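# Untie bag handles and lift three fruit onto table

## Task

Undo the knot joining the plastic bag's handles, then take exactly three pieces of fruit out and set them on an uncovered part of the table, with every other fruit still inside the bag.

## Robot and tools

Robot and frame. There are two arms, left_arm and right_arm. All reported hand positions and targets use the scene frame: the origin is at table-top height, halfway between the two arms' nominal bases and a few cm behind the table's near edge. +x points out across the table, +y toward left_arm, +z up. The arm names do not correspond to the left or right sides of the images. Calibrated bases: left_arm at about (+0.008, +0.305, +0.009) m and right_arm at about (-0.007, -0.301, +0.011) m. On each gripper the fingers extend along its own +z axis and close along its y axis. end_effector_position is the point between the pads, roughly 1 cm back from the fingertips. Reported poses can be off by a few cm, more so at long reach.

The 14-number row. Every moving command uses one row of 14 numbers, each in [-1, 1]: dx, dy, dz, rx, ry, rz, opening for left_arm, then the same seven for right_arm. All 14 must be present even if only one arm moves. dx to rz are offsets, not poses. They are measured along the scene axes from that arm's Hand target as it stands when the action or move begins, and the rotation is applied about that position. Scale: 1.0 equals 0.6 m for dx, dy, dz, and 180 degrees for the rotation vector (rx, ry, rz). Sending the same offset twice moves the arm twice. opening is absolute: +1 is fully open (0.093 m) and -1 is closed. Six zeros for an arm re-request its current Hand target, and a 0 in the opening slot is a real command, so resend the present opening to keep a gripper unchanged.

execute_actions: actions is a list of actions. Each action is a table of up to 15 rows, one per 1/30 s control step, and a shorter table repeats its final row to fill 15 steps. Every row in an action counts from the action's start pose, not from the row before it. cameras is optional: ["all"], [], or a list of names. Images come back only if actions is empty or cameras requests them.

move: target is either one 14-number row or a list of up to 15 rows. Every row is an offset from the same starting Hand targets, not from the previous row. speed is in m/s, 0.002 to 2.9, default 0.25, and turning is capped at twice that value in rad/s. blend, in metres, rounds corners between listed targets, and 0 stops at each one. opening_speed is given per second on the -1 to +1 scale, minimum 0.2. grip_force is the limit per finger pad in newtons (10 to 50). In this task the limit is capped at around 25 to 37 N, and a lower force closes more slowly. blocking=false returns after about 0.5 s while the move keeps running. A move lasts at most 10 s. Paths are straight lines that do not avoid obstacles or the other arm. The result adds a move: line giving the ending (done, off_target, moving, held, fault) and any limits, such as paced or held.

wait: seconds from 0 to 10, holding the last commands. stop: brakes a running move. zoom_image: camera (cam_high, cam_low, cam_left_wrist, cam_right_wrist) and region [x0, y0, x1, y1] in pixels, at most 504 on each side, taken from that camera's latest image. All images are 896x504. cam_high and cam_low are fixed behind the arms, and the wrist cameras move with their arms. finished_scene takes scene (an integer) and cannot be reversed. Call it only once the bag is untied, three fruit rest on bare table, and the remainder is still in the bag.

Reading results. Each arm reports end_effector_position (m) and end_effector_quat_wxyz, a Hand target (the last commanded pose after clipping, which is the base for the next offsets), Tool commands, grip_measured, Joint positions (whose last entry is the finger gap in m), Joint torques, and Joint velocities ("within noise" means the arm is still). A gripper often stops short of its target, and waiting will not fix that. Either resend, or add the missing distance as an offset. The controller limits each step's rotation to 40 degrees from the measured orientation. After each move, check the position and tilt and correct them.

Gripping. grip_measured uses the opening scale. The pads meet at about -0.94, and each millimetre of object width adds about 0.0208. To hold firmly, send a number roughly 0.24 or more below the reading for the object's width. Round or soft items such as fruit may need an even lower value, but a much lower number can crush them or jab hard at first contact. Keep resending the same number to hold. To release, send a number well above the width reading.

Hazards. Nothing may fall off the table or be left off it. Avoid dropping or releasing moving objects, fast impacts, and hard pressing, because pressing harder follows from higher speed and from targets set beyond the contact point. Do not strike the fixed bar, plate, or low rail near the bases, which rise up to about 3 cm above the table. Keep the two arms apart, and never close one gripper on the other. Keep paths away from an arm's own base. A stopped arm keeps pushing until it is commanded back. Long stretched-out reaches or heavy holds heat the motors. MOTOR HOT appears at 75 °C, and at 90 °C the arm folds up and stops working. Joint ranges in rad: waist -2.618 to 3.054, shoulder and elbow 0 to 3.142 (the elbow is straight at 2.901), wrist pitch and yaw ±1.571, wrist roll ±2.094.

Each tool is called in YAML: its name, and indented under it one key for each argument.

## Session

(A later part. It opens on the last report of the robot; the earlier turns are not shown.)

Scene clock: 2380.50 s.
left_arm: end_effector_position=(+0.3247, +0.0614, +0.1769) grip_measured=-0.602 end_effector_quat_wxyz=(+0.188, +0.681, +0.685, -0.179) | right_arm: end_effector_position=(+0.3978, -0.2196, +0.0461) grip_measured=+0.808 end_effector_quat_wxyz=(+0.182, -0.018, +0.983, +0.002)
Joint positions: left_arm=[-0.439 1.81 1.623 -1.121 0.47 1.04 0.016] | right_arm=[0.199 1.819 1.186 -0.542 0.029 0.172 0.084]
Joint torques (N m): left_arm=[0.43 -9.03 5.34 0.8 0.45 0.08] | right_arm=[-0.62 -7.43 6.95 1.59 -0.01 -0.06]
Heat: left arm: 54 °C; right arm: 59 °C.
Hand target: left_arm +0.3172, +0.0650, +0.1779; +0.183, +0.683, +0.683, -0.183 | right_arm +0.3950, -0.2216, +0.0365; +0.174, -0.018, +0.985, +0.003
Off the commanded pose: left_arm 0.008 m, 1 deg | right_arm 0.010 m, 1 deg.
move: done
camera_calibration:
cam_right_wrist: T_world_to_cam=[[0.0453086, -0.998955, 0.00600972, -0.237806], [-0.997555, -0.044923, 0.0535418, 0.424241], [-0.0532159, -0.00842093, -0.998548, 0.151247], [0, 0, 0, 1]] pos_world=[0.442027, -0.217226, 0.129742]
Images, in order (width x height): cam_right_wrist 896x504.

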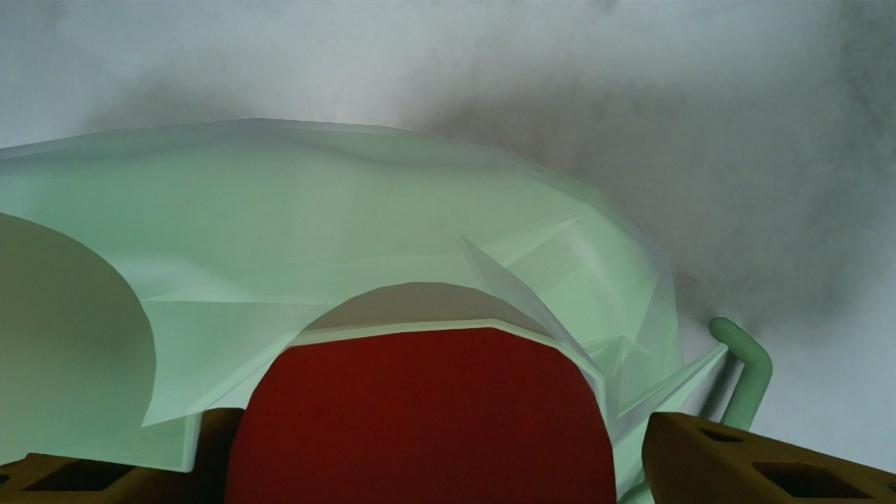

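move:
  target: [0,0,0,0,0,0,-0.6,-0.004,0.004,0.0,0,0,0,0.15]
  speed: 0.05
  opening_speed: 0.4
  cameras: ["cam_right_wrist"]

move:
  target: [0,0,0,0,0,0,-0.6,0.0,0,0.08,0,0,0,0.1]
  speed: 0.06
  cameras: ["cam_right_wrist","cam_left_wrist","cam_high"]

zoom_image:
  camera: "cam_high"
  region: [350, 150, 500, 270]

Scene clock: 2400.90 s.
left_arm: end_effector_position=(+0.3247, +0.0614, +0.1769) grip_measured=-0.602 end_effector_quat_wxyz=(+0.188, +0.681, +0.685, -0.179) | right_arm: end_effector_position=(+0.3983, -0.2195, +0.0463) grip_measured=+0.328 end_effector_quat_wxyz=(+0.183, -0.018, +0.983, +0.002)
Joint positions: left_arm=[-0.439 1.81 1.623 -1.121 0.47 1.04 0.016] | right_arm=[0.199 1.819 1.186 -0.54 0.029 0.172 0.061]
Joint torques (N m): left_arm=[0.44 -9.03 5.26 0.8 0.45 0.08] | right_arm=[0.06 -8.09 6.24 1.56 0.01 0.01]
Heat: left arm: 54 °C; right arm: 58 °C.
Hand target: left_arm +0.3172, +0.0650, +0.1779; +0.183, +0.683, +0.683, -0.183 | right_arm +0.3926, -0.2192, +0.0365; +0.174, -0.018, +0.985, +0.003
Off the commanded pose: left_arm 0.008 m, 1 deg | right_arm 0.011 m, 1 deg.
move: off_target (right_arm)
camera_calibration:
cam_right_wrist: T_world_to_cam=[[0.0453693, -0.998955, 0.0056101, -0.237701], [-0.997672, -0.0450234, 0.0512233, 0.424962], [-0.0509172, -0.00792101, -0.998671, 0.150674], [0, 0, 0, 1]] pos_world=[0.442429, -0.217126, 0.130039]
Images, in order (width x height): cam_right_wrist 896x504.

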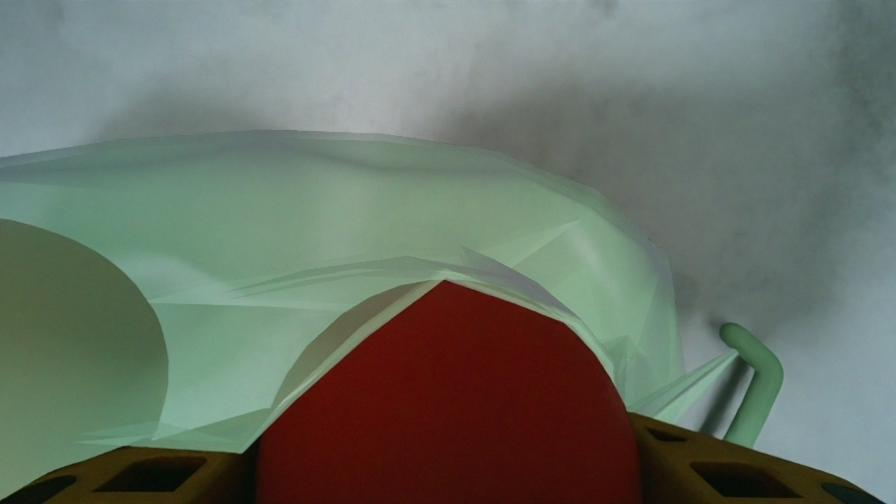

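Scene clock: 2402.40 s.
left_arm: end_effector_position=(+0.3247, +0.0614, +0.1769) grip_measured=-0.602 end_effector_quat_wxyz=(+0.188, +0.681, +0.685, -0.179) | right_arm: end_effector_position=(+0.3856, -0.2215, +0.0625) grip_measured=+0.328 end_effector_quat_wxyz=(+0.151, -0.018, +0.988, -0.004)
Joint positions: left_arm=[-0.439 1.81 1.623 -1.121 0.47 1.04 0.016] | right_arm=[0.199 1.797 1.249 -0.691 0.029 0.172 0.061]
Joint torques (N m): left_arm=[0.5 -9.05 5.26 0.81 0.45 0.08] | right_arm=[-0.43 -12.14 11.7 1.09 0.01 0.01]
Heat: left arm: 54 °C; right arm: 58 °C.
Hand target: left_arm +0.3172, +0.0650, +0.1779; +0.183, +0.683, +0.683, -0.183 | right_arm +0.3926, -0.2192, +0.0845; +0.174, -0.018, +0.985, +0.003
Off the commanded pose: left_arm 0.008 m, 1 deg | right_arm 0.023 m, 3 deg.
move: off_target (right_arm)
camera_calibration:
cam_left_wrist: T_world_to_cam=[[-0.999953, -0.000687108, -0.00964993, 0.325602], [0.00024618, 0.995344, -0.0963818, -0.004416], [0.00967123, -0.0963797, -0.995298, 0.267796], [0, 0, 0, 1]] pos_world=[0.322998, 0.0304293, 0.269253]
cam_right_wrist: T_world_to_cam=[[0.043633, -0.998913, 0.0163873, -0.239321], [-0.992381, -0.0414443, 0.116025, 0.406012], [-0.11522, -0.021325, -0.993111, 0.187598], [0, 0, 0, 1]] pos_world=[0.434976, -0.218234, 0.14312]
Images, in order (width x height): cam_high 896x504, cam_left_wrist 896x504, cam_right_wrist 896x504.

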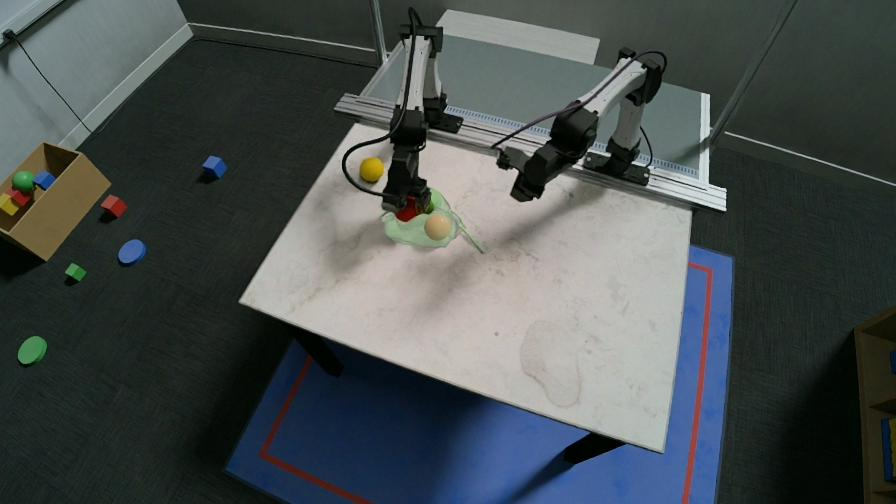

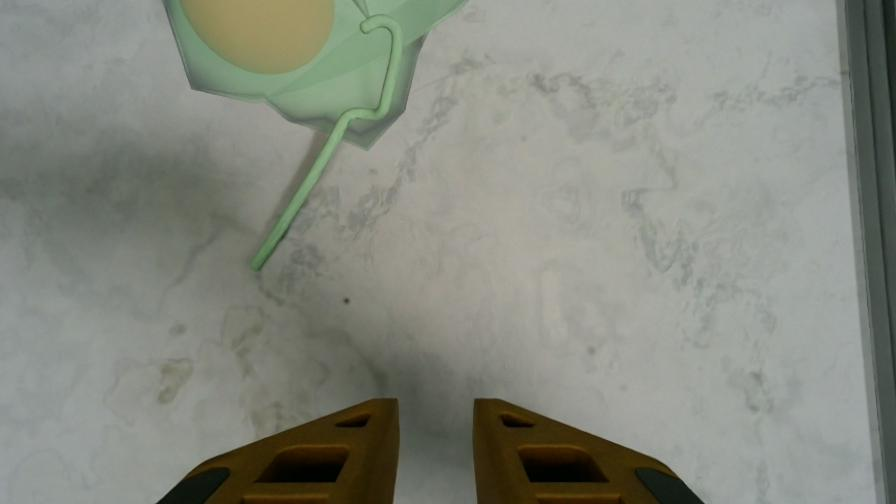

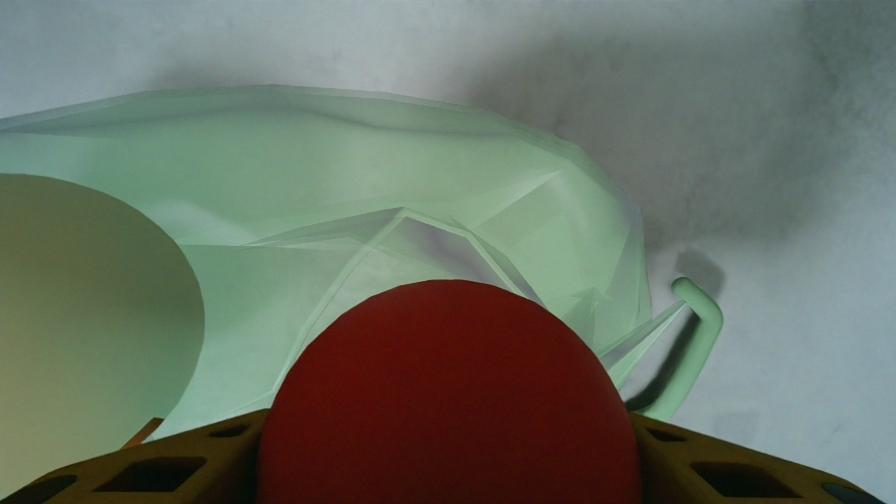

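Scaled by 3.360 from the camera's 896x504 image, which has a finer 1280x720 frame.

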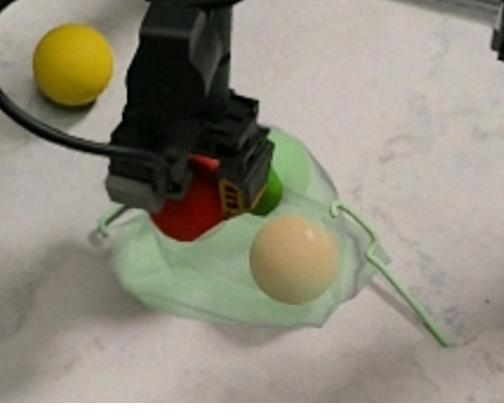

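move:
  target: [0,0,0,0,0,0,-0.6,0.0,0,0.1,0,0,0,0.1]
  speed: 0.07
  cameras: ["cam_right_wrist","cam_high"]

zoom_image:
  camera: "cam_high"
  region: [350, 150, 500, 270]

Scene clock: 2414.90 s.
left_arm: end_effector_position=(+0.3247, +0.0614, +0.1769) grip_measured=-0.602 end_effector_quat_wxyz=(+0.188, +0.681, +0.685, -0.179) | right_arm: end_effector_position=(+0.3884, -0.2187, +0.1213) grip_measured=+0.328 end_effector_quat_wxyz=(+0.151, -0.018, +0.988, -0.004)
Joint positions: left_arm=[-0.439 1.81 1.623 -1.121 0.47 1.04 0.016] | right_arm=[0.199 1.76 1.443 -0.924 0.029 0.172 0.061]
Joint torques (N m): left_arm=[0.43 -9.06 5.29 0.82 0.45 0.07] | right_arm=[-0.92 -11.88 12.22 1.07 -0.04 -0.09]
Heat: left arm: 54 °C; right arm: 61 °C.
Hand target: left_arm +0.3172, +0.0650, +0.1779; +0.183, +0.683, +0.683, -0.183 | right_arm +0.3926, -0.2192, +0.1445; +0.174, -0.018, +0.985, +0.003
Off the commanded pose: left_arm 0.008 m, 1 deg | right_arm 0.024 m, 3 deg.
move: off_target (right_arm)
camera_calibration:
cam_right_wrist: T_world_to_cam=[[0.0436099, -0.998909, 0.0167139, -0.237674], [-0.992159, -0.0413417, 0.117948, 0.401817], [-0.117128, -0.0217265, -0.992879, 0.247103], [0, 0, 0, 1]] pos_world=[0.437974, -0.215434, 0.201922]
Images, in order (width x height): cam_high 896x504, cam_right_wrist 896x504.

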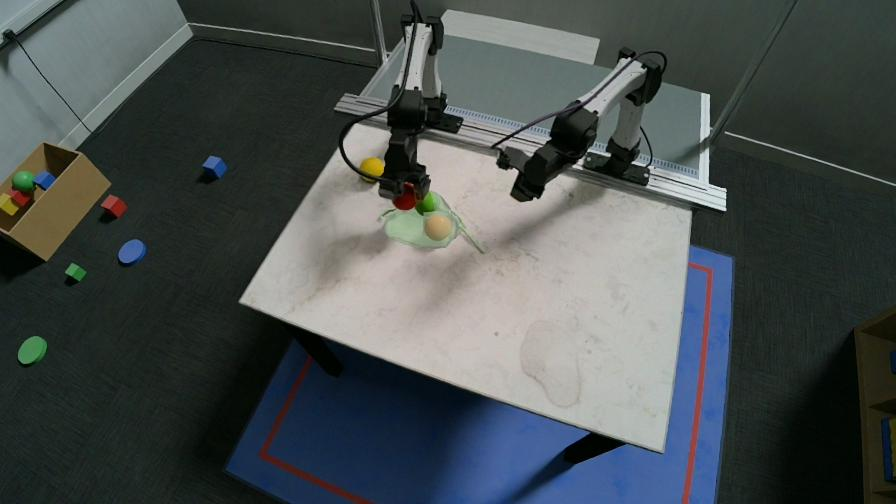

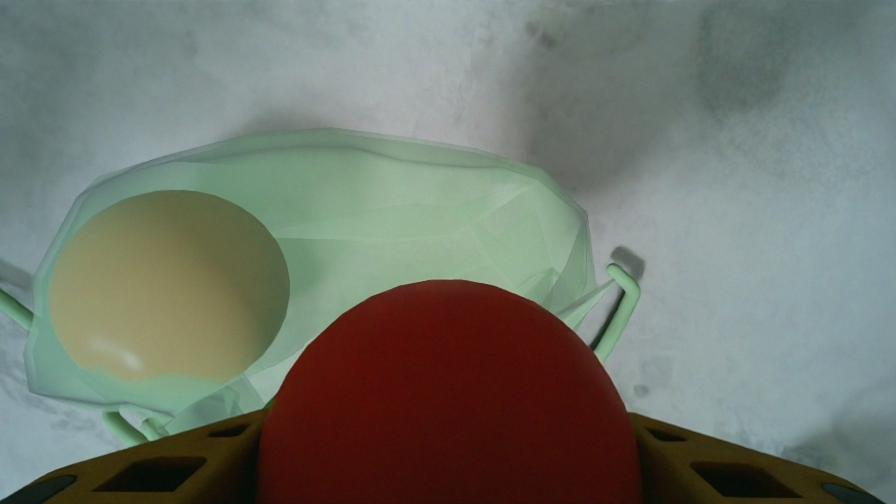

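Scaled by 3.360 from the camera's 896x504 image, which has a finer 1280x720 frame.

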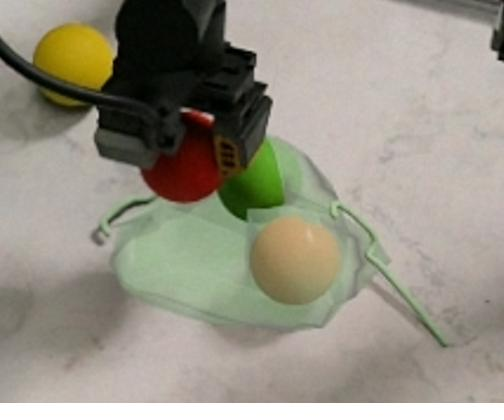

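move:
  target:
    - [0,0,0,0,0,0,-0.6,0.0457,-0.3013,0.02,0,0,0,0.1]
    - [0,0,0,0,0,0,-0.6,0.0457,-0.3013,-0.145,0,0,0,0.1]
  speed: [0.15,0.1]
  blend: [0.03,0]
  cameras: ["cam_right_wrist"]

Scene clock: 2426.87 s.
left_arm: end_effector_position=(+0.3247, +0.0614, +0.1769) grip_measured=-0.602 end_effector_quat_wxyz=(+0.188, +0.681, +0.685, -0.179) | right_arm: end_effector_position=(+0.4192, -0.4006, +0.0644) grip_measured=+0.328 end_effector_quat_wxyz=(+0.174, -0.016, +0.985, -0.001)
Joint positions: left_arm=[-0.439 1.81 1.623 -1.121 0.47 1.04 0.016] | right_arm=[-0.301 1.929 1.389 -0.681 -0.149 -0.292 0.061]
Joint torques (N m): left_arm=[0.44 -9.1 5.27 0.81 0.45 0.07] | right_arm=[-0.16 -8.85 7.5 1.54 -0.17 -0.03]
Heat: left arm: 54 °C; right arm: 62 °C.
Hand target: left_arm +0.3172, +0.0650, +0.1779; +0.183, +0.683, +0.683, -0.183 | right_arm +0.4200, -0.3998, +0.0574; +0.174, -0.018, +0.985, +0.003
Off the commanded pose: left_arm 0.008 m, 1 deg | right_arm 0.007 m, 0 deg.
move: done
camera_calibration:
cam_right_wrist: T_world_to_cam=[[0.0408962, -0.999104, 0.0108875, -0.418285], [-0.996721, -0.0400324, 0.0703169, 0.437099], [-0.0698181, -0.0137275, -0.997465, 0.173885], [0, 0, 0, 1]] pos_world=[0.464912, -0.398025, 0.147263]
Images, in order (width x height): cam_right_wrist 896x504.

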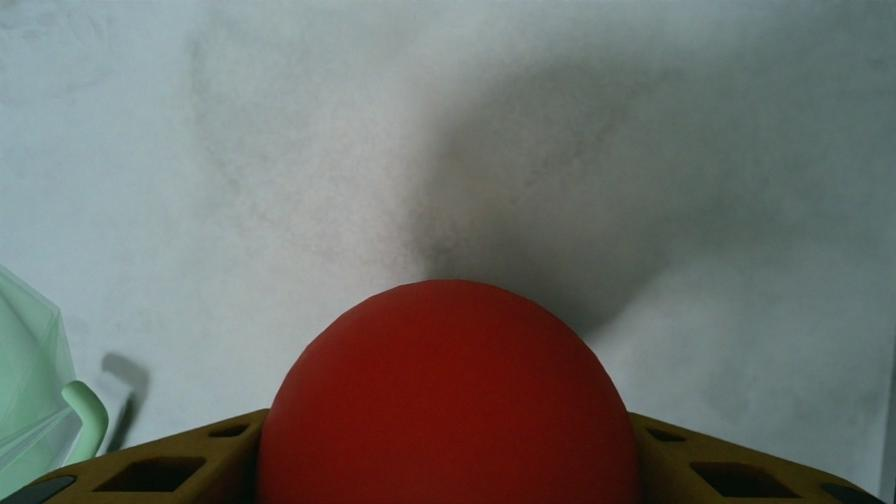

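move:
  target: [0,0,0,0,0,0,-0.6,0,0,-0.024,0,0,0,0.1]
  speed: 0.04

move:
  target: [0,0,0,0,0,0,-0.6,0,0,-0.007,0,0,0,0.1]
  speed: 0.03
  cameras: ["cam_right_wrist"]

Scene clock: 2438.57 s.
left_arm: end_effector_position=(+0.3247, +0.0614, +0.1769) grip_measured=-0.602 end_effector_quat_wxyz=(+0.188, +0.681, +0.685, -0.179) | right_arm: end_effector_position=(+0.4201, -0.4015, +0.0519) grip_measured=+0.328 end_effector_quat_wxyz=(+0.176, -0.017, +0.984, -0.002)
Joint positions: left_arm=[-0.439 1.81 1.623 -1.121 0.47 1.04 0.016] | right_arm=[-0.301 1.945 1.357 -0.628 -0.149 -0.292 0.061]
Joint torques (N m): left_arm=[0.43 -9.1 5.31 0.82 0.45 0.09] | right_arm=[-0.01 -8.47 7.23 1.56 -0.17 -0.02]
Heat: left arm: 54 °C; right arm: 60 °C.
Hand target: left_arm +0.3172, +0.0650, +0.1779; +0.183, +0.683, +0.683, -0.183 | right_arm +0.4200, -0.3998, +0.0431; +0.174, -0.018, +0.985, +0.003
Off the commanded pose: left_arm 0.008 m, 1 deg | right_arm 0.009 m, 1 deg.
move: done

Scene clock: 2439.43 s.
left_arm: end_effector_position=(+0.3247, +0.0614, +0.1769) grip_measured=-0.602 end_effector_quat_wxyz=(+0.188, +0.681, +0.685, -0.179) | right_arm: end_effector_position=(+0.4203, -0.4018, +0.0481) grip_measured=+0.328 end_effector_quat_wxyz=(+0.177, -0.017, +0.984, -0.002)
Joint positions: left_arm=[-0.439 1.81 1.623 -1.121 0.47 1.04 0.016] | right_arm=[-0.301 1.95 1.348 -0.613 -0.149 -0.292 0.061]
Joint torques (N m): left_arm=[0.49 -9.07 5.3 0.81 0.46 0.07] | right_arm=[0.06 -8.51 7.25 1.59 -0.16 -0.02]
Heat: left arm: 54 °C; right arm: 60 °C.
Hand target: left_arm +0.3172, +0.0650, +0.1779; +0.183, +0.683, +0.683, -0.183 | right_arm +0.4200, -0.3998, +0.0389; +0.174, -0.018, +0.985, +0.003
Off the commanded pose: left_arm 0.008 m, 1 deg | right_arm 0.009 m, 1 deg.
move: done
camera_calibration:
cam_right_wrist: T_world_to_cam=[[0.0411502, -0.99907, 0.0129073, -0.419506], [-0.9971, -0.0402344, 0.0646017, 0.439633], [-0.0640223, -0.0155283, -0.997828, 0.154578], [0, 0, 0, 1]] pos_world=[0.465517, -0.399027, 0.131256]
Images, in order (width x height): cam_right_wrist 896x504.

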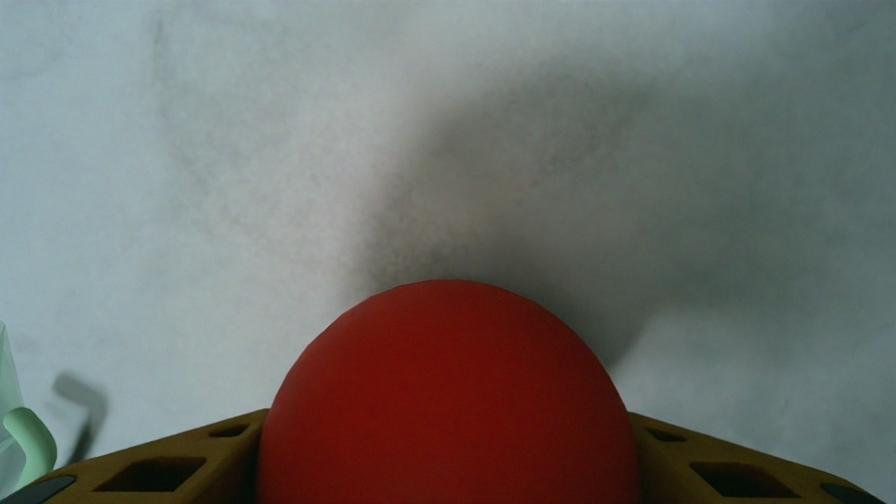

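move:
  target: [0,0,0,0,0,0,-0.6,0,0,-0.006,0,0,0,0.1]
  speed: 0.03

move:
  target:
    - [0,0,0,0,0,0,-0.6,0,0,0,0,0,0,1]
    - [0,0,0,0,0,0,-0.6,-0.02,0.0,0.2,0,0,0,1]
  speed: 0.1
  opening_speed: 0.3
  cameras: ["cam_right_wrist","cam_high"]

Scene clock: 2448.63 s.
left_arm: end_effector_position=(+0.3247, +0.0614, +0.1769) grip_measured=-0.602 end_effector_quat_wxyz=(+0.188, +0.681, +0.685, -0.179) | right_arm: end_effector_position=(+0.4210, -0.4021, +0.0453) grip_measured=+0.328 end_effector_quat_wxyz=(+0.179, -0.017, +0.984, -0.003)
Joint positions: left_arm=[-0.439 1.81 1.623 -1.121 0.47 1.04 0.016] | right_arm=[-0.301 1.955 1.341 -0.598 -0.149 -0.292 0.061]
Joint torques (N m): left_arm=[0.44 -9.09 5.19 0.82 0.45 0.09] | right_arm=[-0.09 -8.36 7.09 1.56 -0.17 0]
Heat: left arm: 54 °C; right arm: 59 °C.
Hand target: left_arm +0.3172, +0.0650, +0.1779; +0.183, +0.683, +0.683, -0.183 | right_arm +0.4200, -0.3998, +0.0353; +0.174, -0.018, +0.985, +0.003
Off the commanded pose: left_arm 0.008 m, 1 deg | right_arm 0.010 m, 1 deg.
move: done

Scene clock: 2453.83 s.
left_arm: end_effector_position=(+0.3247, +0.0614, +0.1769) grip_measured=-0.602 end_effector_quat_wxyz=(+0.188, +0.681, +0.685, -0.179) | right_arm: end_effector_position=(+0.4062, -0.3962, +0.1337) grip_measured=+1.000 end_effector_quat_wxyz=(+0.152, -0.018, +0.988, +0.007)
Joint positions: left_arm=[-0.439 1.81 1.623 -1.121 0.47 1.04 0.016] | right_arm=[-0.31 1.869 1.601 -1.002 -0.154 -0.308 0.093]
Joint torques (N m): left_arm=[0.43 -9.09 5.31 0.81 0.45 0.08] | right_arm=[-1.16 -12.52 11.9 1.02 -0.2 -0.11]
Heat: left arm: 54 °C; right arm: 59 °C.
Hand target: left_arm +0.3172, +0.0650, +0.1779; +0.183, +0.683, +0.683, -0.183 | right_arm +0.4080, -0.3999, +0.1553; +0.174, -0.018, +0.985, +0.003
Off the commanded pose: left_arm 0.008 m, 1 deg | right_arm 0.022 m, 3 deg.
move: off_target (right_arm)
camera_calibration:
cam_right_wrist: T_world_to_cam=[[0.0456998, -0.998941, -0.00533521, -0.413773], [-0.992403, -0.0460101, 0.114099, 0.4094], [-0.114224, 0.0000803737, -0.993455, 0.265068], [0, 0, 0, 1]] pos_world=[0.455477, -0.394519, 0.214413]
Images, in order (width x height): cam_high 896x504, cam_right_wrist 896x504.

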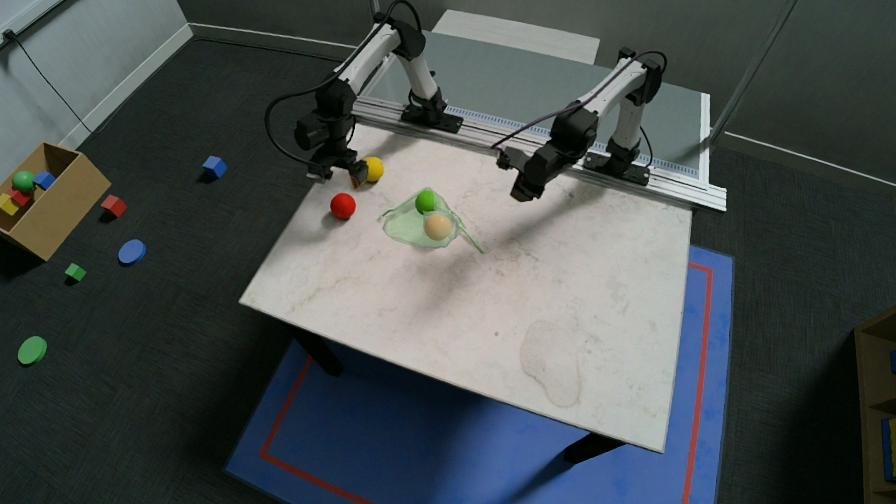

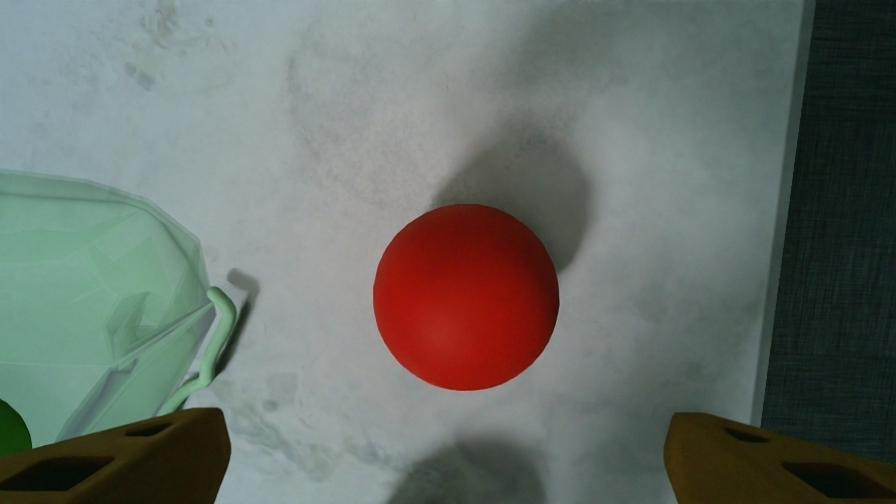

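move:
  target: [0,0,0,0,0,0,-0.6,-0.15,0.35,0.17,0,0,0,1]
  speed: 0.25
  cameras: ["cam_right_wrist"]

Scene clock: 2460.57 s.
left_arm: end_effector_position=(+0.3247, +0.0614, +0.1769) grip_measured=-0.602 end_effector_quat_wxyz=(+0.188, +0.681, +0.685, -0.179) | right_arm: end_effector_position=(+0.3192, -0.1879, +0.2447) grip_measured=+1.000 end_effector_quat_wxyz=(+0.161, -0.022, +0.987, +0.006)
Joint positions: left_arm=[-0.439 1.81 1.623 -1.121 0.47 1.04 0.016] | right_arm=[0.332 1.569 1.722 -1.373 0.059 0.291 0.093]
Joint torques (N m): left_arm=[0.47 -9.07 5.33 0.81 0.45 0.09] | right_arm=[-0.12 -7.49 11.79 1.08 0.22 0.1]
Heat: left arm: 55 °C; right arm: 60 °C.
Hand target: left_arm +0.3172, +0.0650, +0.1779; +0.183, +0.683, +0.683, -0.183 | right_arm +0.3180, -0.1899, +0.2573; +0.174, -0.018, +0.985, +0.003
Off the commanded pose: left_arm 0.008 m, 1 deg | right_arm 0.013 m, 2 deg.
move: off_target (right_arm)
camera_calibration:
cam_right_wrist: T_world_to_cam=[[0.0551389, -0.998478, -0.0013608, -0.205037], [-0.993918, -0.0550171, 0.0953895, 0.323321], [-0.0953192, -0.00390715, -0.995439, 0.35915], [0, 0, 0, 1]] pos_world=[0.366894, -0.185533, 0.326391]
Images, in order (width x height): cam_right_wrist 896x504.

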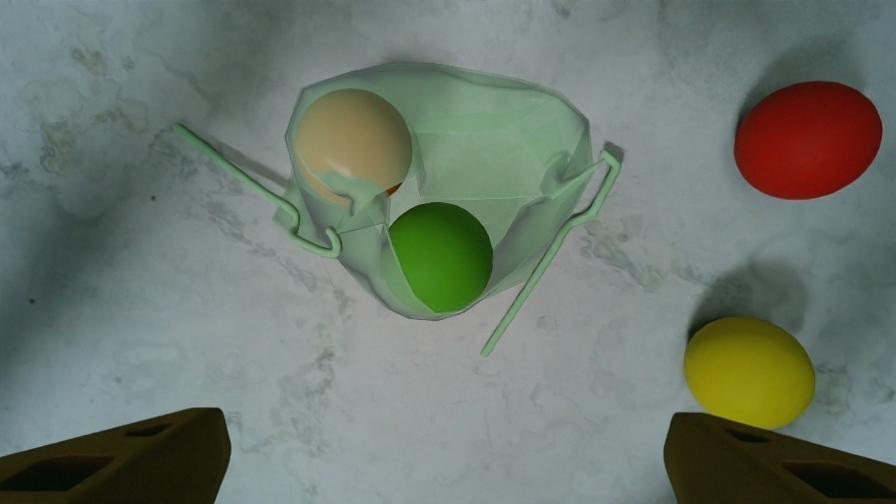

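move:
  target:
    - [0,0,0,0,0,0,-0.6,0.05,-0.0743,-0.1955,0,0,0,-1]
    - [0,0,0,0,0,0,-0.6,0.05,-0.0743,-0.387,0,0,0,-1]
    - [0,0,0,0,0,0,-0.6,-0.0833,-0.085,-0.39,0,0,0,-1]
    - [0,0,0,0,0,0,-0.6,-0.1,-0.085,-0.2,0,0,0,-1]
    - [0,0,0,0,0,0,-0.6,0,0,0,0,0,0,1]
  speed: [0.25,0.1,0.07,0.2,0.25]
  blend: [0.0,0,0,0.03,0]
  cameras: ["cam_right_wrist"]

Scene clock: 2516.67 s.
left_arm: end_effector_position=(+0.3247, +0.0614, +0.1769) grip_measured=-0.602 end_effector_quat_wxyz=(+0.188, +0.681, +0.685, -0.179) | right_arm: end_effector_position=(+0.3170, -0.1892, +0.2522) grip_measured=+1.000 end_effector_quat_wxyz=(+0.172, -0.021, +0.985, +0.009)
Joint positions: left_arm=[-0.439 1.81 1.623 -1.121 0.47 1.04 0.016] | right_arm=[0.33 1.548 1.725 -1.374 0.059 0.292 0.093]
Joint torques (N m): left_arm=[0.47 -9.05 5.29 0.81 0.45 0.08] | right_arm=[0.18 -5.31 11.51 1.14 0.22 0.08]
Heat: left arm: 55 °C; right arm: 61 °C.
Hand target: left_arm +0.3172, +0.0650, +0.1779; +0.183, +0.683, +0.683, -0.183 | right_arm +0.3179, -0.1899, +0.2573; +0.174, -0.018, +0.985, +0.003
Off the commanded pose: left_arm 0.008 m, 1 deg | right_arm 0.005 m, 1 deg.
move: done
camera_calibration:
cam_right_wrist: T_world_to_cam=[[0.0531904, -0.998555, -0.00764395, -0.204003], [-0.995837, -0.0536099, 0.0737167, 0.326762], [-0.07402, 0.00369111, -0.99725, 0.361505], [0, 0, 0, 1]] pos_world=[0.363011, -0.187525, 0.334864]
Images, in order (width x height): cam_right_wrist 896x504.

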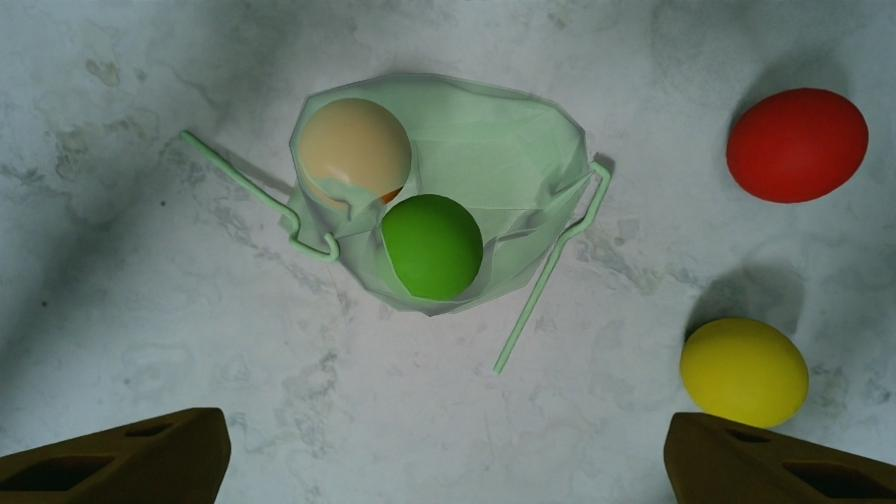

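zoom_image:
  camera: "cam_right_wrist"
  region: [280, 60, 620, 330]

zoom_image:
  camera: "cam_right_wrist"
  region: [350, 180, 530, 330]

Scaled by 1.482 from the camera's 896x504 image, which has a finer 1280x720 frame.

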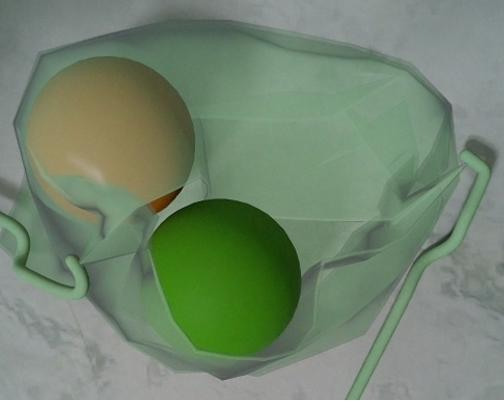

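Scaled by 2.800 from the camera's 896x504 image, which has a finer 1280x720 frame.

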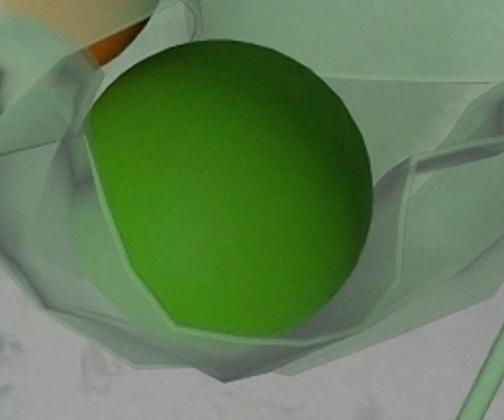

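move:
  target: [0.033,-0.19,-0.11,0,0,0,-0.5,0,0,0,0,0,0,1]
  speed: 0.2
  cameras: ["cam_left_wrist"]

Scene clock: 2552.37 s.
left_arm: end_effector_position=(+0.3288, -0.0468, +0.1137) grip_measured=-0.502 end_effector_quat_wxyz=(+0.179, +0.687, +0.678, -0.191) | right_arm: end_effector_position=(+0.3170, -0.1892, +0.2522) grip_measured=+1.000 end_effector_quat_wxyz=(+0.172, -0.021, +0.985, +0.009)
Joint positions: left_arm=[-0.662 2.065 1.719 -0.887 0.427 0.825 0.021] | right_arm=[0.33 1.548 1.725 -1.374 0.059 0.292 0.093]
Joint torques (N m): left_arm=[0.44 -8.17 8.55 1.22 0.21 -0.11] | right_arm=[0.08 -5.19 11.54 1.15 0.25 0.11]
Heat: left arm: 55 °C; right arm: 66 °C.
Hand target: left_arm +0.3369, -0.0490, +0.1120; +0.183, +0.683, +0.683, -0.183 | right_arm +0.3179, -0.1899, +0.2573; +0.174, -0.018, +0.985, +0.003
Off the commanded pose: left_arm 0.009 m, 1 deg | right_arm 0.005 m, 1 deg.
move: done
camera_calibration:
cam_left_wrist: T_world_to_cam=[[-0.999596, 0.0237479, 0.0156418, 0.327261], [0.0220713, 0.994762, -0.0998089, 0.0903804], [-0.0179301, -0.0994233, -0.994884, 0.203284], [0, 0, 0, 1]] pos_world=[0.328778, -0.0774676, 0.206146]
Images, in order (width x height): cam_left_wrist 896x504.

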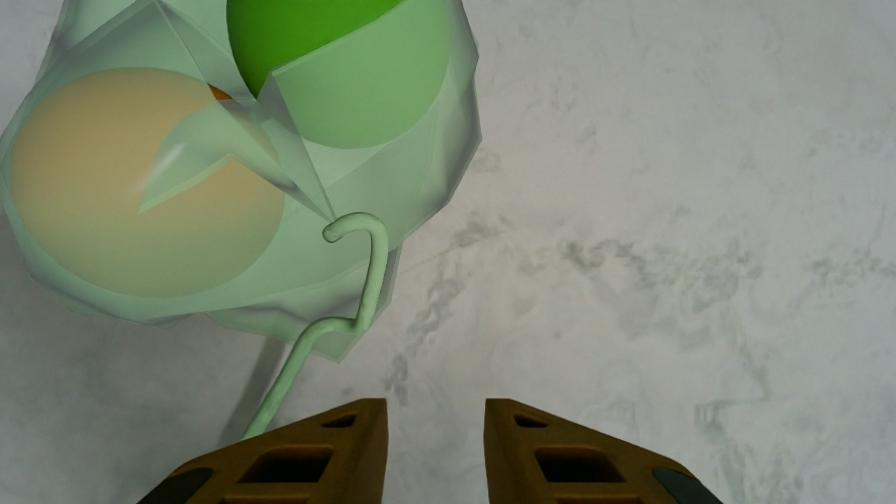

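move:
  target: [0.0293,-0.0658,-0.15,0,0,0,-0.5,0,0,0,0,0,0,1]
  speed: 0.1
  cameras: ["cam_left_wrist"]

Scene clock: 2567.80 s.
left_arm: end_effector_position=(+0.3511, -0.0867, +0.0315) grip_measured=-0.502 end_effector_quat_wxyz=(+0.188, +0.685, +0.677, -0.190) | right_arm: end_effector_position=(+0.3170, -0.1892, +0.2522) grip_measured=+1.000 end_effector_quat_wxyz=(+0.172, -0.021, +0.985, +0.009)
Joint positions: left_arm=[-0.701 2.287 1.734 -0.644 0.413 0.779 0.021] | right_arm=[0.33 1.548 1.725 -1.374 0.059 0.292 0.093]
Joint torques (N m): left_arm=[-0.12 -8.72 7.99 1.26 0.17 -0.13] | right_arm=[0.2 -5.29 11.49 1.14 0.21 0.08]
Heat: left arm: 55 °C; right arm: 67 °C.
Hand target: left_arm +0.3545, -0.0884, +0.0220; +0.183, +0.683, +0.683, -0.183 | right_arm +0.3179, -0.1899, +0.2573; +0.174, -0.018, +0.985, +0.003
Off the commanded pose: left_arm 0.010 m, 1 deg | right_arm 0.005 m, 1 deg.
move: done
camera_calibration:
cam_left_wrist: T_world_to_cam=[[-0.999813, 0.0192279, 0.00223917, 0.35193], [0.0188552, 0.993504, -0.112225, 0.12283], [-0.00438247, -0.112162, -0.99368, 0.112057], [0, 0, 0, 1]] pos_world=[0.350039, -0.11623, 0.124345]
Images, in order (width x height): cam_left_wrist 896x504.

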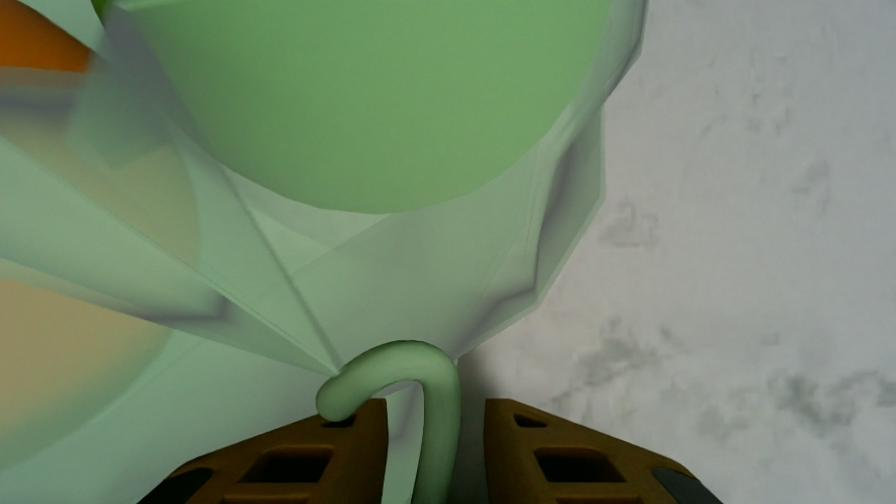

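move:
  target: [0,0,0,0,0,0,-1,0,0,0,0,0,0,1]
  opening_speed: 0.6

move:
  target: [-0.1,0.05,0.06,0,0,0,-1,0,0,0,0,0,0,1]
  speed: 0.08
  cameras: ["cam_left_wrist","cam_right_wrist"]

zoom_image:
  camera: "cam_right_wrist"
  region: [280, 60, 620, 380]

Scene clock: 2576.40 s.
left_arm: end_effector_position=(+0.3523, -0.0876, +0.0320) grip_measured=-0.903 end_effector_quat_wxyz=(+0.191, +0.685, +0.677, -0.190) | right_arm: end_effector_position=(+0.3170, -0.1892, +0.2522) grip_measured=+1.000 end_effector_quat_wxyz=(+0.172, -0.021, +0.985, +0.009)
Joint positions: left_arm=[-0.701 2.287 1.734 -0.637 0.412 0.779 0.002] | right_arm=[0.33 1.548 1.725 -1.374 0.059 0.292 0.093]
Joint torques (N m): left_arm=[-0.01 -8.69 7.97 1.23 0.18 -0.12] | right_arm=[0.16 -5.18 11.4 1.13 0.23 0.09]
Heat: left arm: 56 °C; right arm: 67 °C.
Hand target: left_arm +0.3546, -0.0885, +0.0220; +0.183, +0.683, +0.683, -0.183 | right_arm +0.3179, -0.1899, +0.2573; +0.174, -0.018, +0.985, +0.003
Off the commanded pose: left_arm 0.010 m, 1 deg | right_arm 0.005 m, 1 deg.
move: done

Scene clock: 2577.80 s.
left_arm: end_effector_position=(+0.2944, -0.0602, +0.0516) grip_measured=-0.903 end_effector_quat_wxyz=(+0.175, +0.686, +0.680, -0.190) | right_arm: end_effector_position=(+0.3170, -0.1892, +0.2522) grip_measured=+1.000 end_effector_quat_wxyz=(+0.172, -0.021, +0.985, +0.009)
Joint positions: left_arm=[-0.745 2.053 1.448 -0.601 0.396 0.737 0.002] | right_arm=[0.33 1.548 1.725 -1.374 0.059 0.292 0.093]
Joint torques (N m): left_arm=[0.08 -11.28 5.42 1.27 0.21 -0.12] | right_arm=[0.1 -5.19 11.47 1.14 0.23 0.08]
Heat: left arm: 56 °C; right arm: 67 °C.
Hand target: left_arm +0.2945, -0.0585, +0.0579; +0.183, +0.683, +0.683, -0.183 | right_arm +0.3179, -0.1899, +0.2573; +0.174, -0.018, +0.985, +0.003
Off the commanded pose: left_arm 0.007 m, 1 deg | right_arm 0.005 m, 1 deg.
move: done
camera_calibration:
cam_left_wrist: T_world_to_cam=[[-0.999583, 0.02013, 0.0206848, 0.293634], [0.0181074, 0.995435, -0.0937048, 0.0992061], [-0.0224766, -0.0932912, -0.995385, 0.141276], [0, 0, 0, 1]] pos_world=[0.294891, -0.0914843, 0.143847]
cam_right_wrist: T_world_to_cam=[[0.0531904, -0.998555, -0.00764395, -0.204003], [-0.995837, -0.0536099, 0.0737167, 0.326762], [-0.07402, 0.00369111, -0.99725, 0.361505], [0, 0, 0, 1]] pos_world=[0.363011, -0.187525, 0.334864]
Images, in order (width x height): cam_left_wrist 896x504, cam_right_wrist 896x504.

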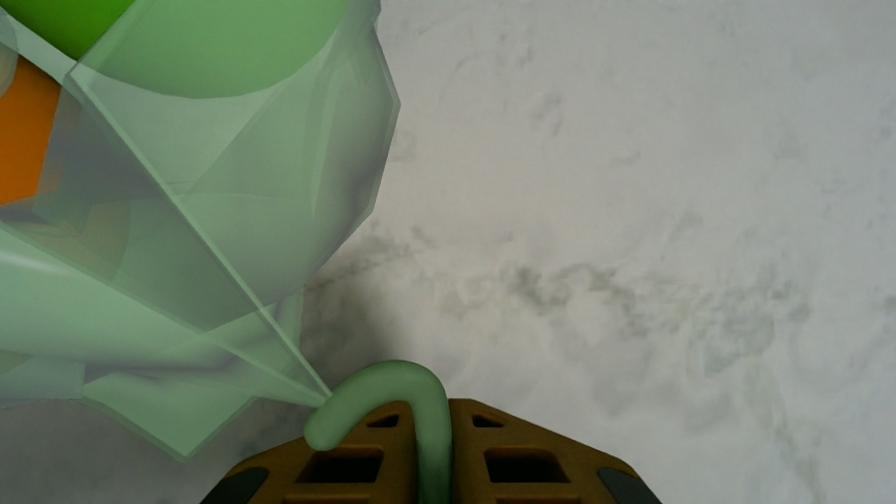

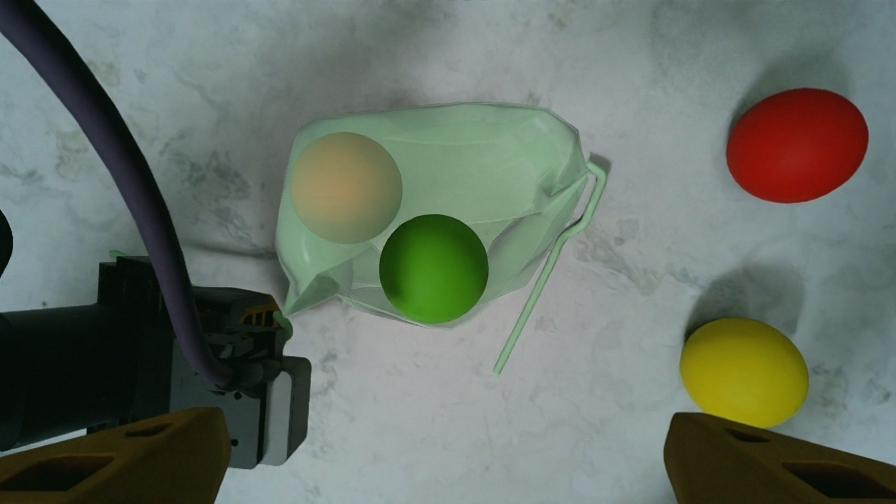

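Scaled by 1.482 from the camera's 896x504 image, which has a finer 1280x720 frame.

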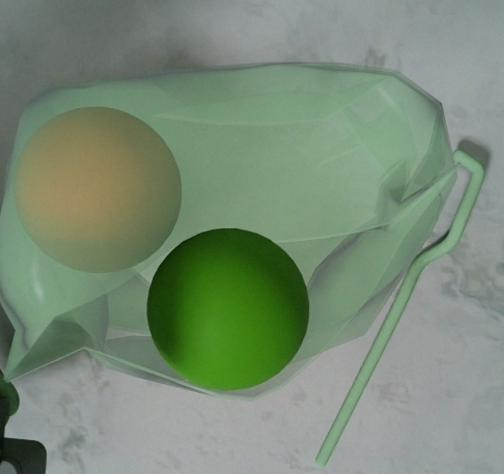

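move:
  target: [-0.035,0.035,-0.02,0,0,0,-1,0.0202,0.0182,-0.23,0,0,0,0.85]
  speed: 0.12
  cameras: ["cam_left_wrist","cam_right_wrist"]

Scene clock: 2595.33 s.
left_arm: end_effector_position=(+0.2727, -0.0390, +0.0392) grip_measured=-0.903 end_effector_quat_wxyz=(+0.173, +0.685, +0.681, -0.190) | right_arm: end_effector_position=(+0.3307, -0.1777, +0.1251) grip_measured=+0.851 end_effector_quat_wxyz=(+0.175, -0.021, +0.984, +0.010)
Joint positions: left_arm=[-0.745 1.969 1.271 -0.512 0.395 0.737 0.002] | right_arm=[0.366 1.548 1.211 -0.856 0.072 0.326 0.086]
Joint torques (N m): left_arm=[0.17 -10.59 5.15 1.28 0.19 -0.11] | right_arm=[0.29 -6.06 7.5 1.53 0.24 0.07]
Heat: left arm: 57 °C; right arm: 67 °C.
Hand target: left_arm +0.2736, -0.0375, +0.0461; +0.183, +0.683, +0.683, -0.183 | right_arm +0.3301, -0.1791, +0.1193; +0.174, -0.018, +0.985, +0.003
Off the commanded pose: left_arm 0.007 m, 1 deg | right_arm 0.006 m, 1 deg.
move: done
camera_calibration:
cam_left_wrist: T_world_to_cam=[[-0.999539, 0.0190773, 0.0236367, 0.271613], [0.0168695, 0.99577, -0.0903225, 0.077554], [-0.0252598, -0.0898821, -0.995632, 0.131436], [0, 0, 0, 1]] pos_world=[0.273499, -0.0705938, 0.131447]
cam_right_wrist: T_world_to_cam=[[0.0528868, -0.998556, -0.00947997, -0.193886], [-0.996309, -0.0534058, 0.0672066, 0.351327], [-0.0676159, 0.00589064, -0.997694, 0.234145], [0, 0, 0, 1]] pos_world=[0.376117, -0.176222, 0.208156]
Images, in order (width x height): cam_left_wrist 896x504, cam_right_wrist 896x504.

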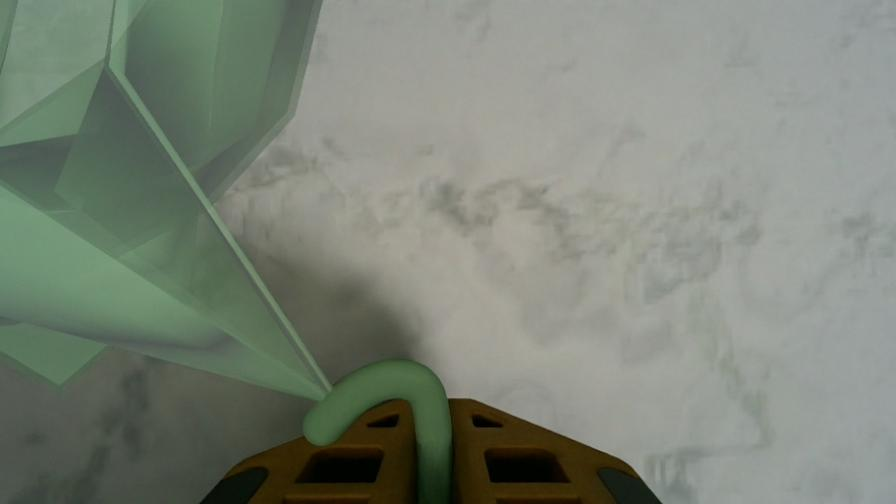

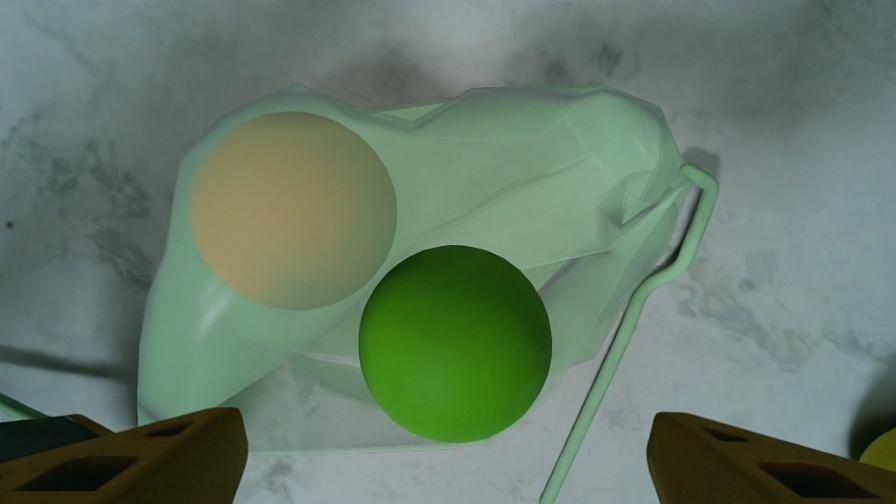

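move:
  target: [0,0,0,0,0,0,-1,-0.003,-0.004,-0.137,0,0,0,0.85]
  speed: 0.09
  cameras: ["cam_right_wrist"]

Scene clock: 2608.20 s.
left_arm: end_effector_position=(+0.2727, -0.0390, +0.0392) grip_measured=-0.903 end_effector_quat_wxyz=(+0.173, +0.685, +0.681, -0.190) | right_arm: end_effector_position=(+0.3304, -0.1794, +0.0438) grip_measured=+0.851 end_effector_quat_wxyz=(+0.177, -0.021, +0.984, +0.011)
Joint positions: left_arm=[-0.745 1.969 1.271 -0.512 0.395 0.737 0.002] | right_arm=[0.369 1.638 0.966 -0.518 0.074 0.329 0.086]
Joint torques (N m): left_arm=[0.18 -10.65 5.19 1.28 0.18 -0.11] | right_arm=[0.08 -6.13 6.97 1.59 0.22 0.11]
Heat: left arm: 58 °C; right arm: 63 °C.
Hand target: left_arm +0.2736, -0.0375, +0.0461; +0.183, +0.683, +0.683, -0.183 | right_arm +0.3283, -0.1813, +0.0372; +0.174, -0.018, +0.985, +0.003
Off the commanded pose: left_arm 0.007 m, 1 deg | right_arm 0.007 m, 1 deg.
move: done
camera_calibration:
cam_right_wrist: T_world_to_cam=[[0.0532266, -0.998525, -0.010721, -0.19639], [-0.996515, -0.0538038, 0.0637339, 0.356635], [-0.0642167, 0.00729134, -0.997909, 0.152205], [0, 0, 0, 1]] pos_world=[0.375619, -0.178022, 0.127051]
Images, in order (width x height): cam_right_wrist 896x504.

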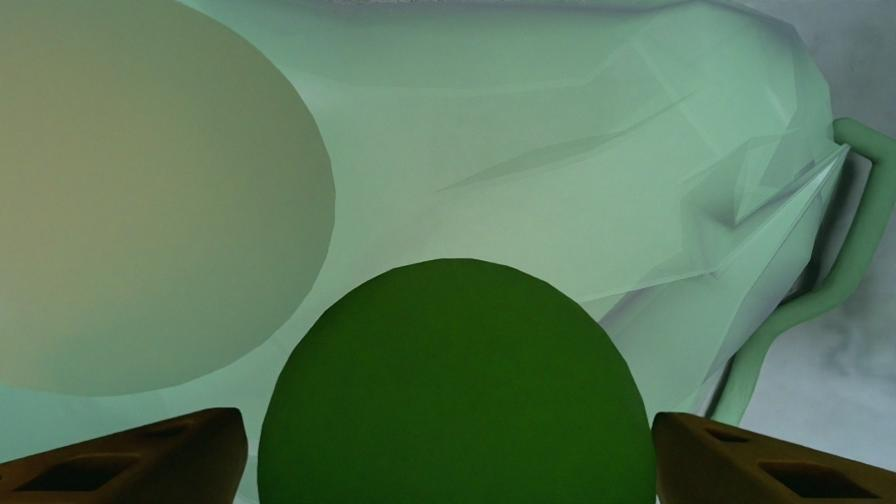

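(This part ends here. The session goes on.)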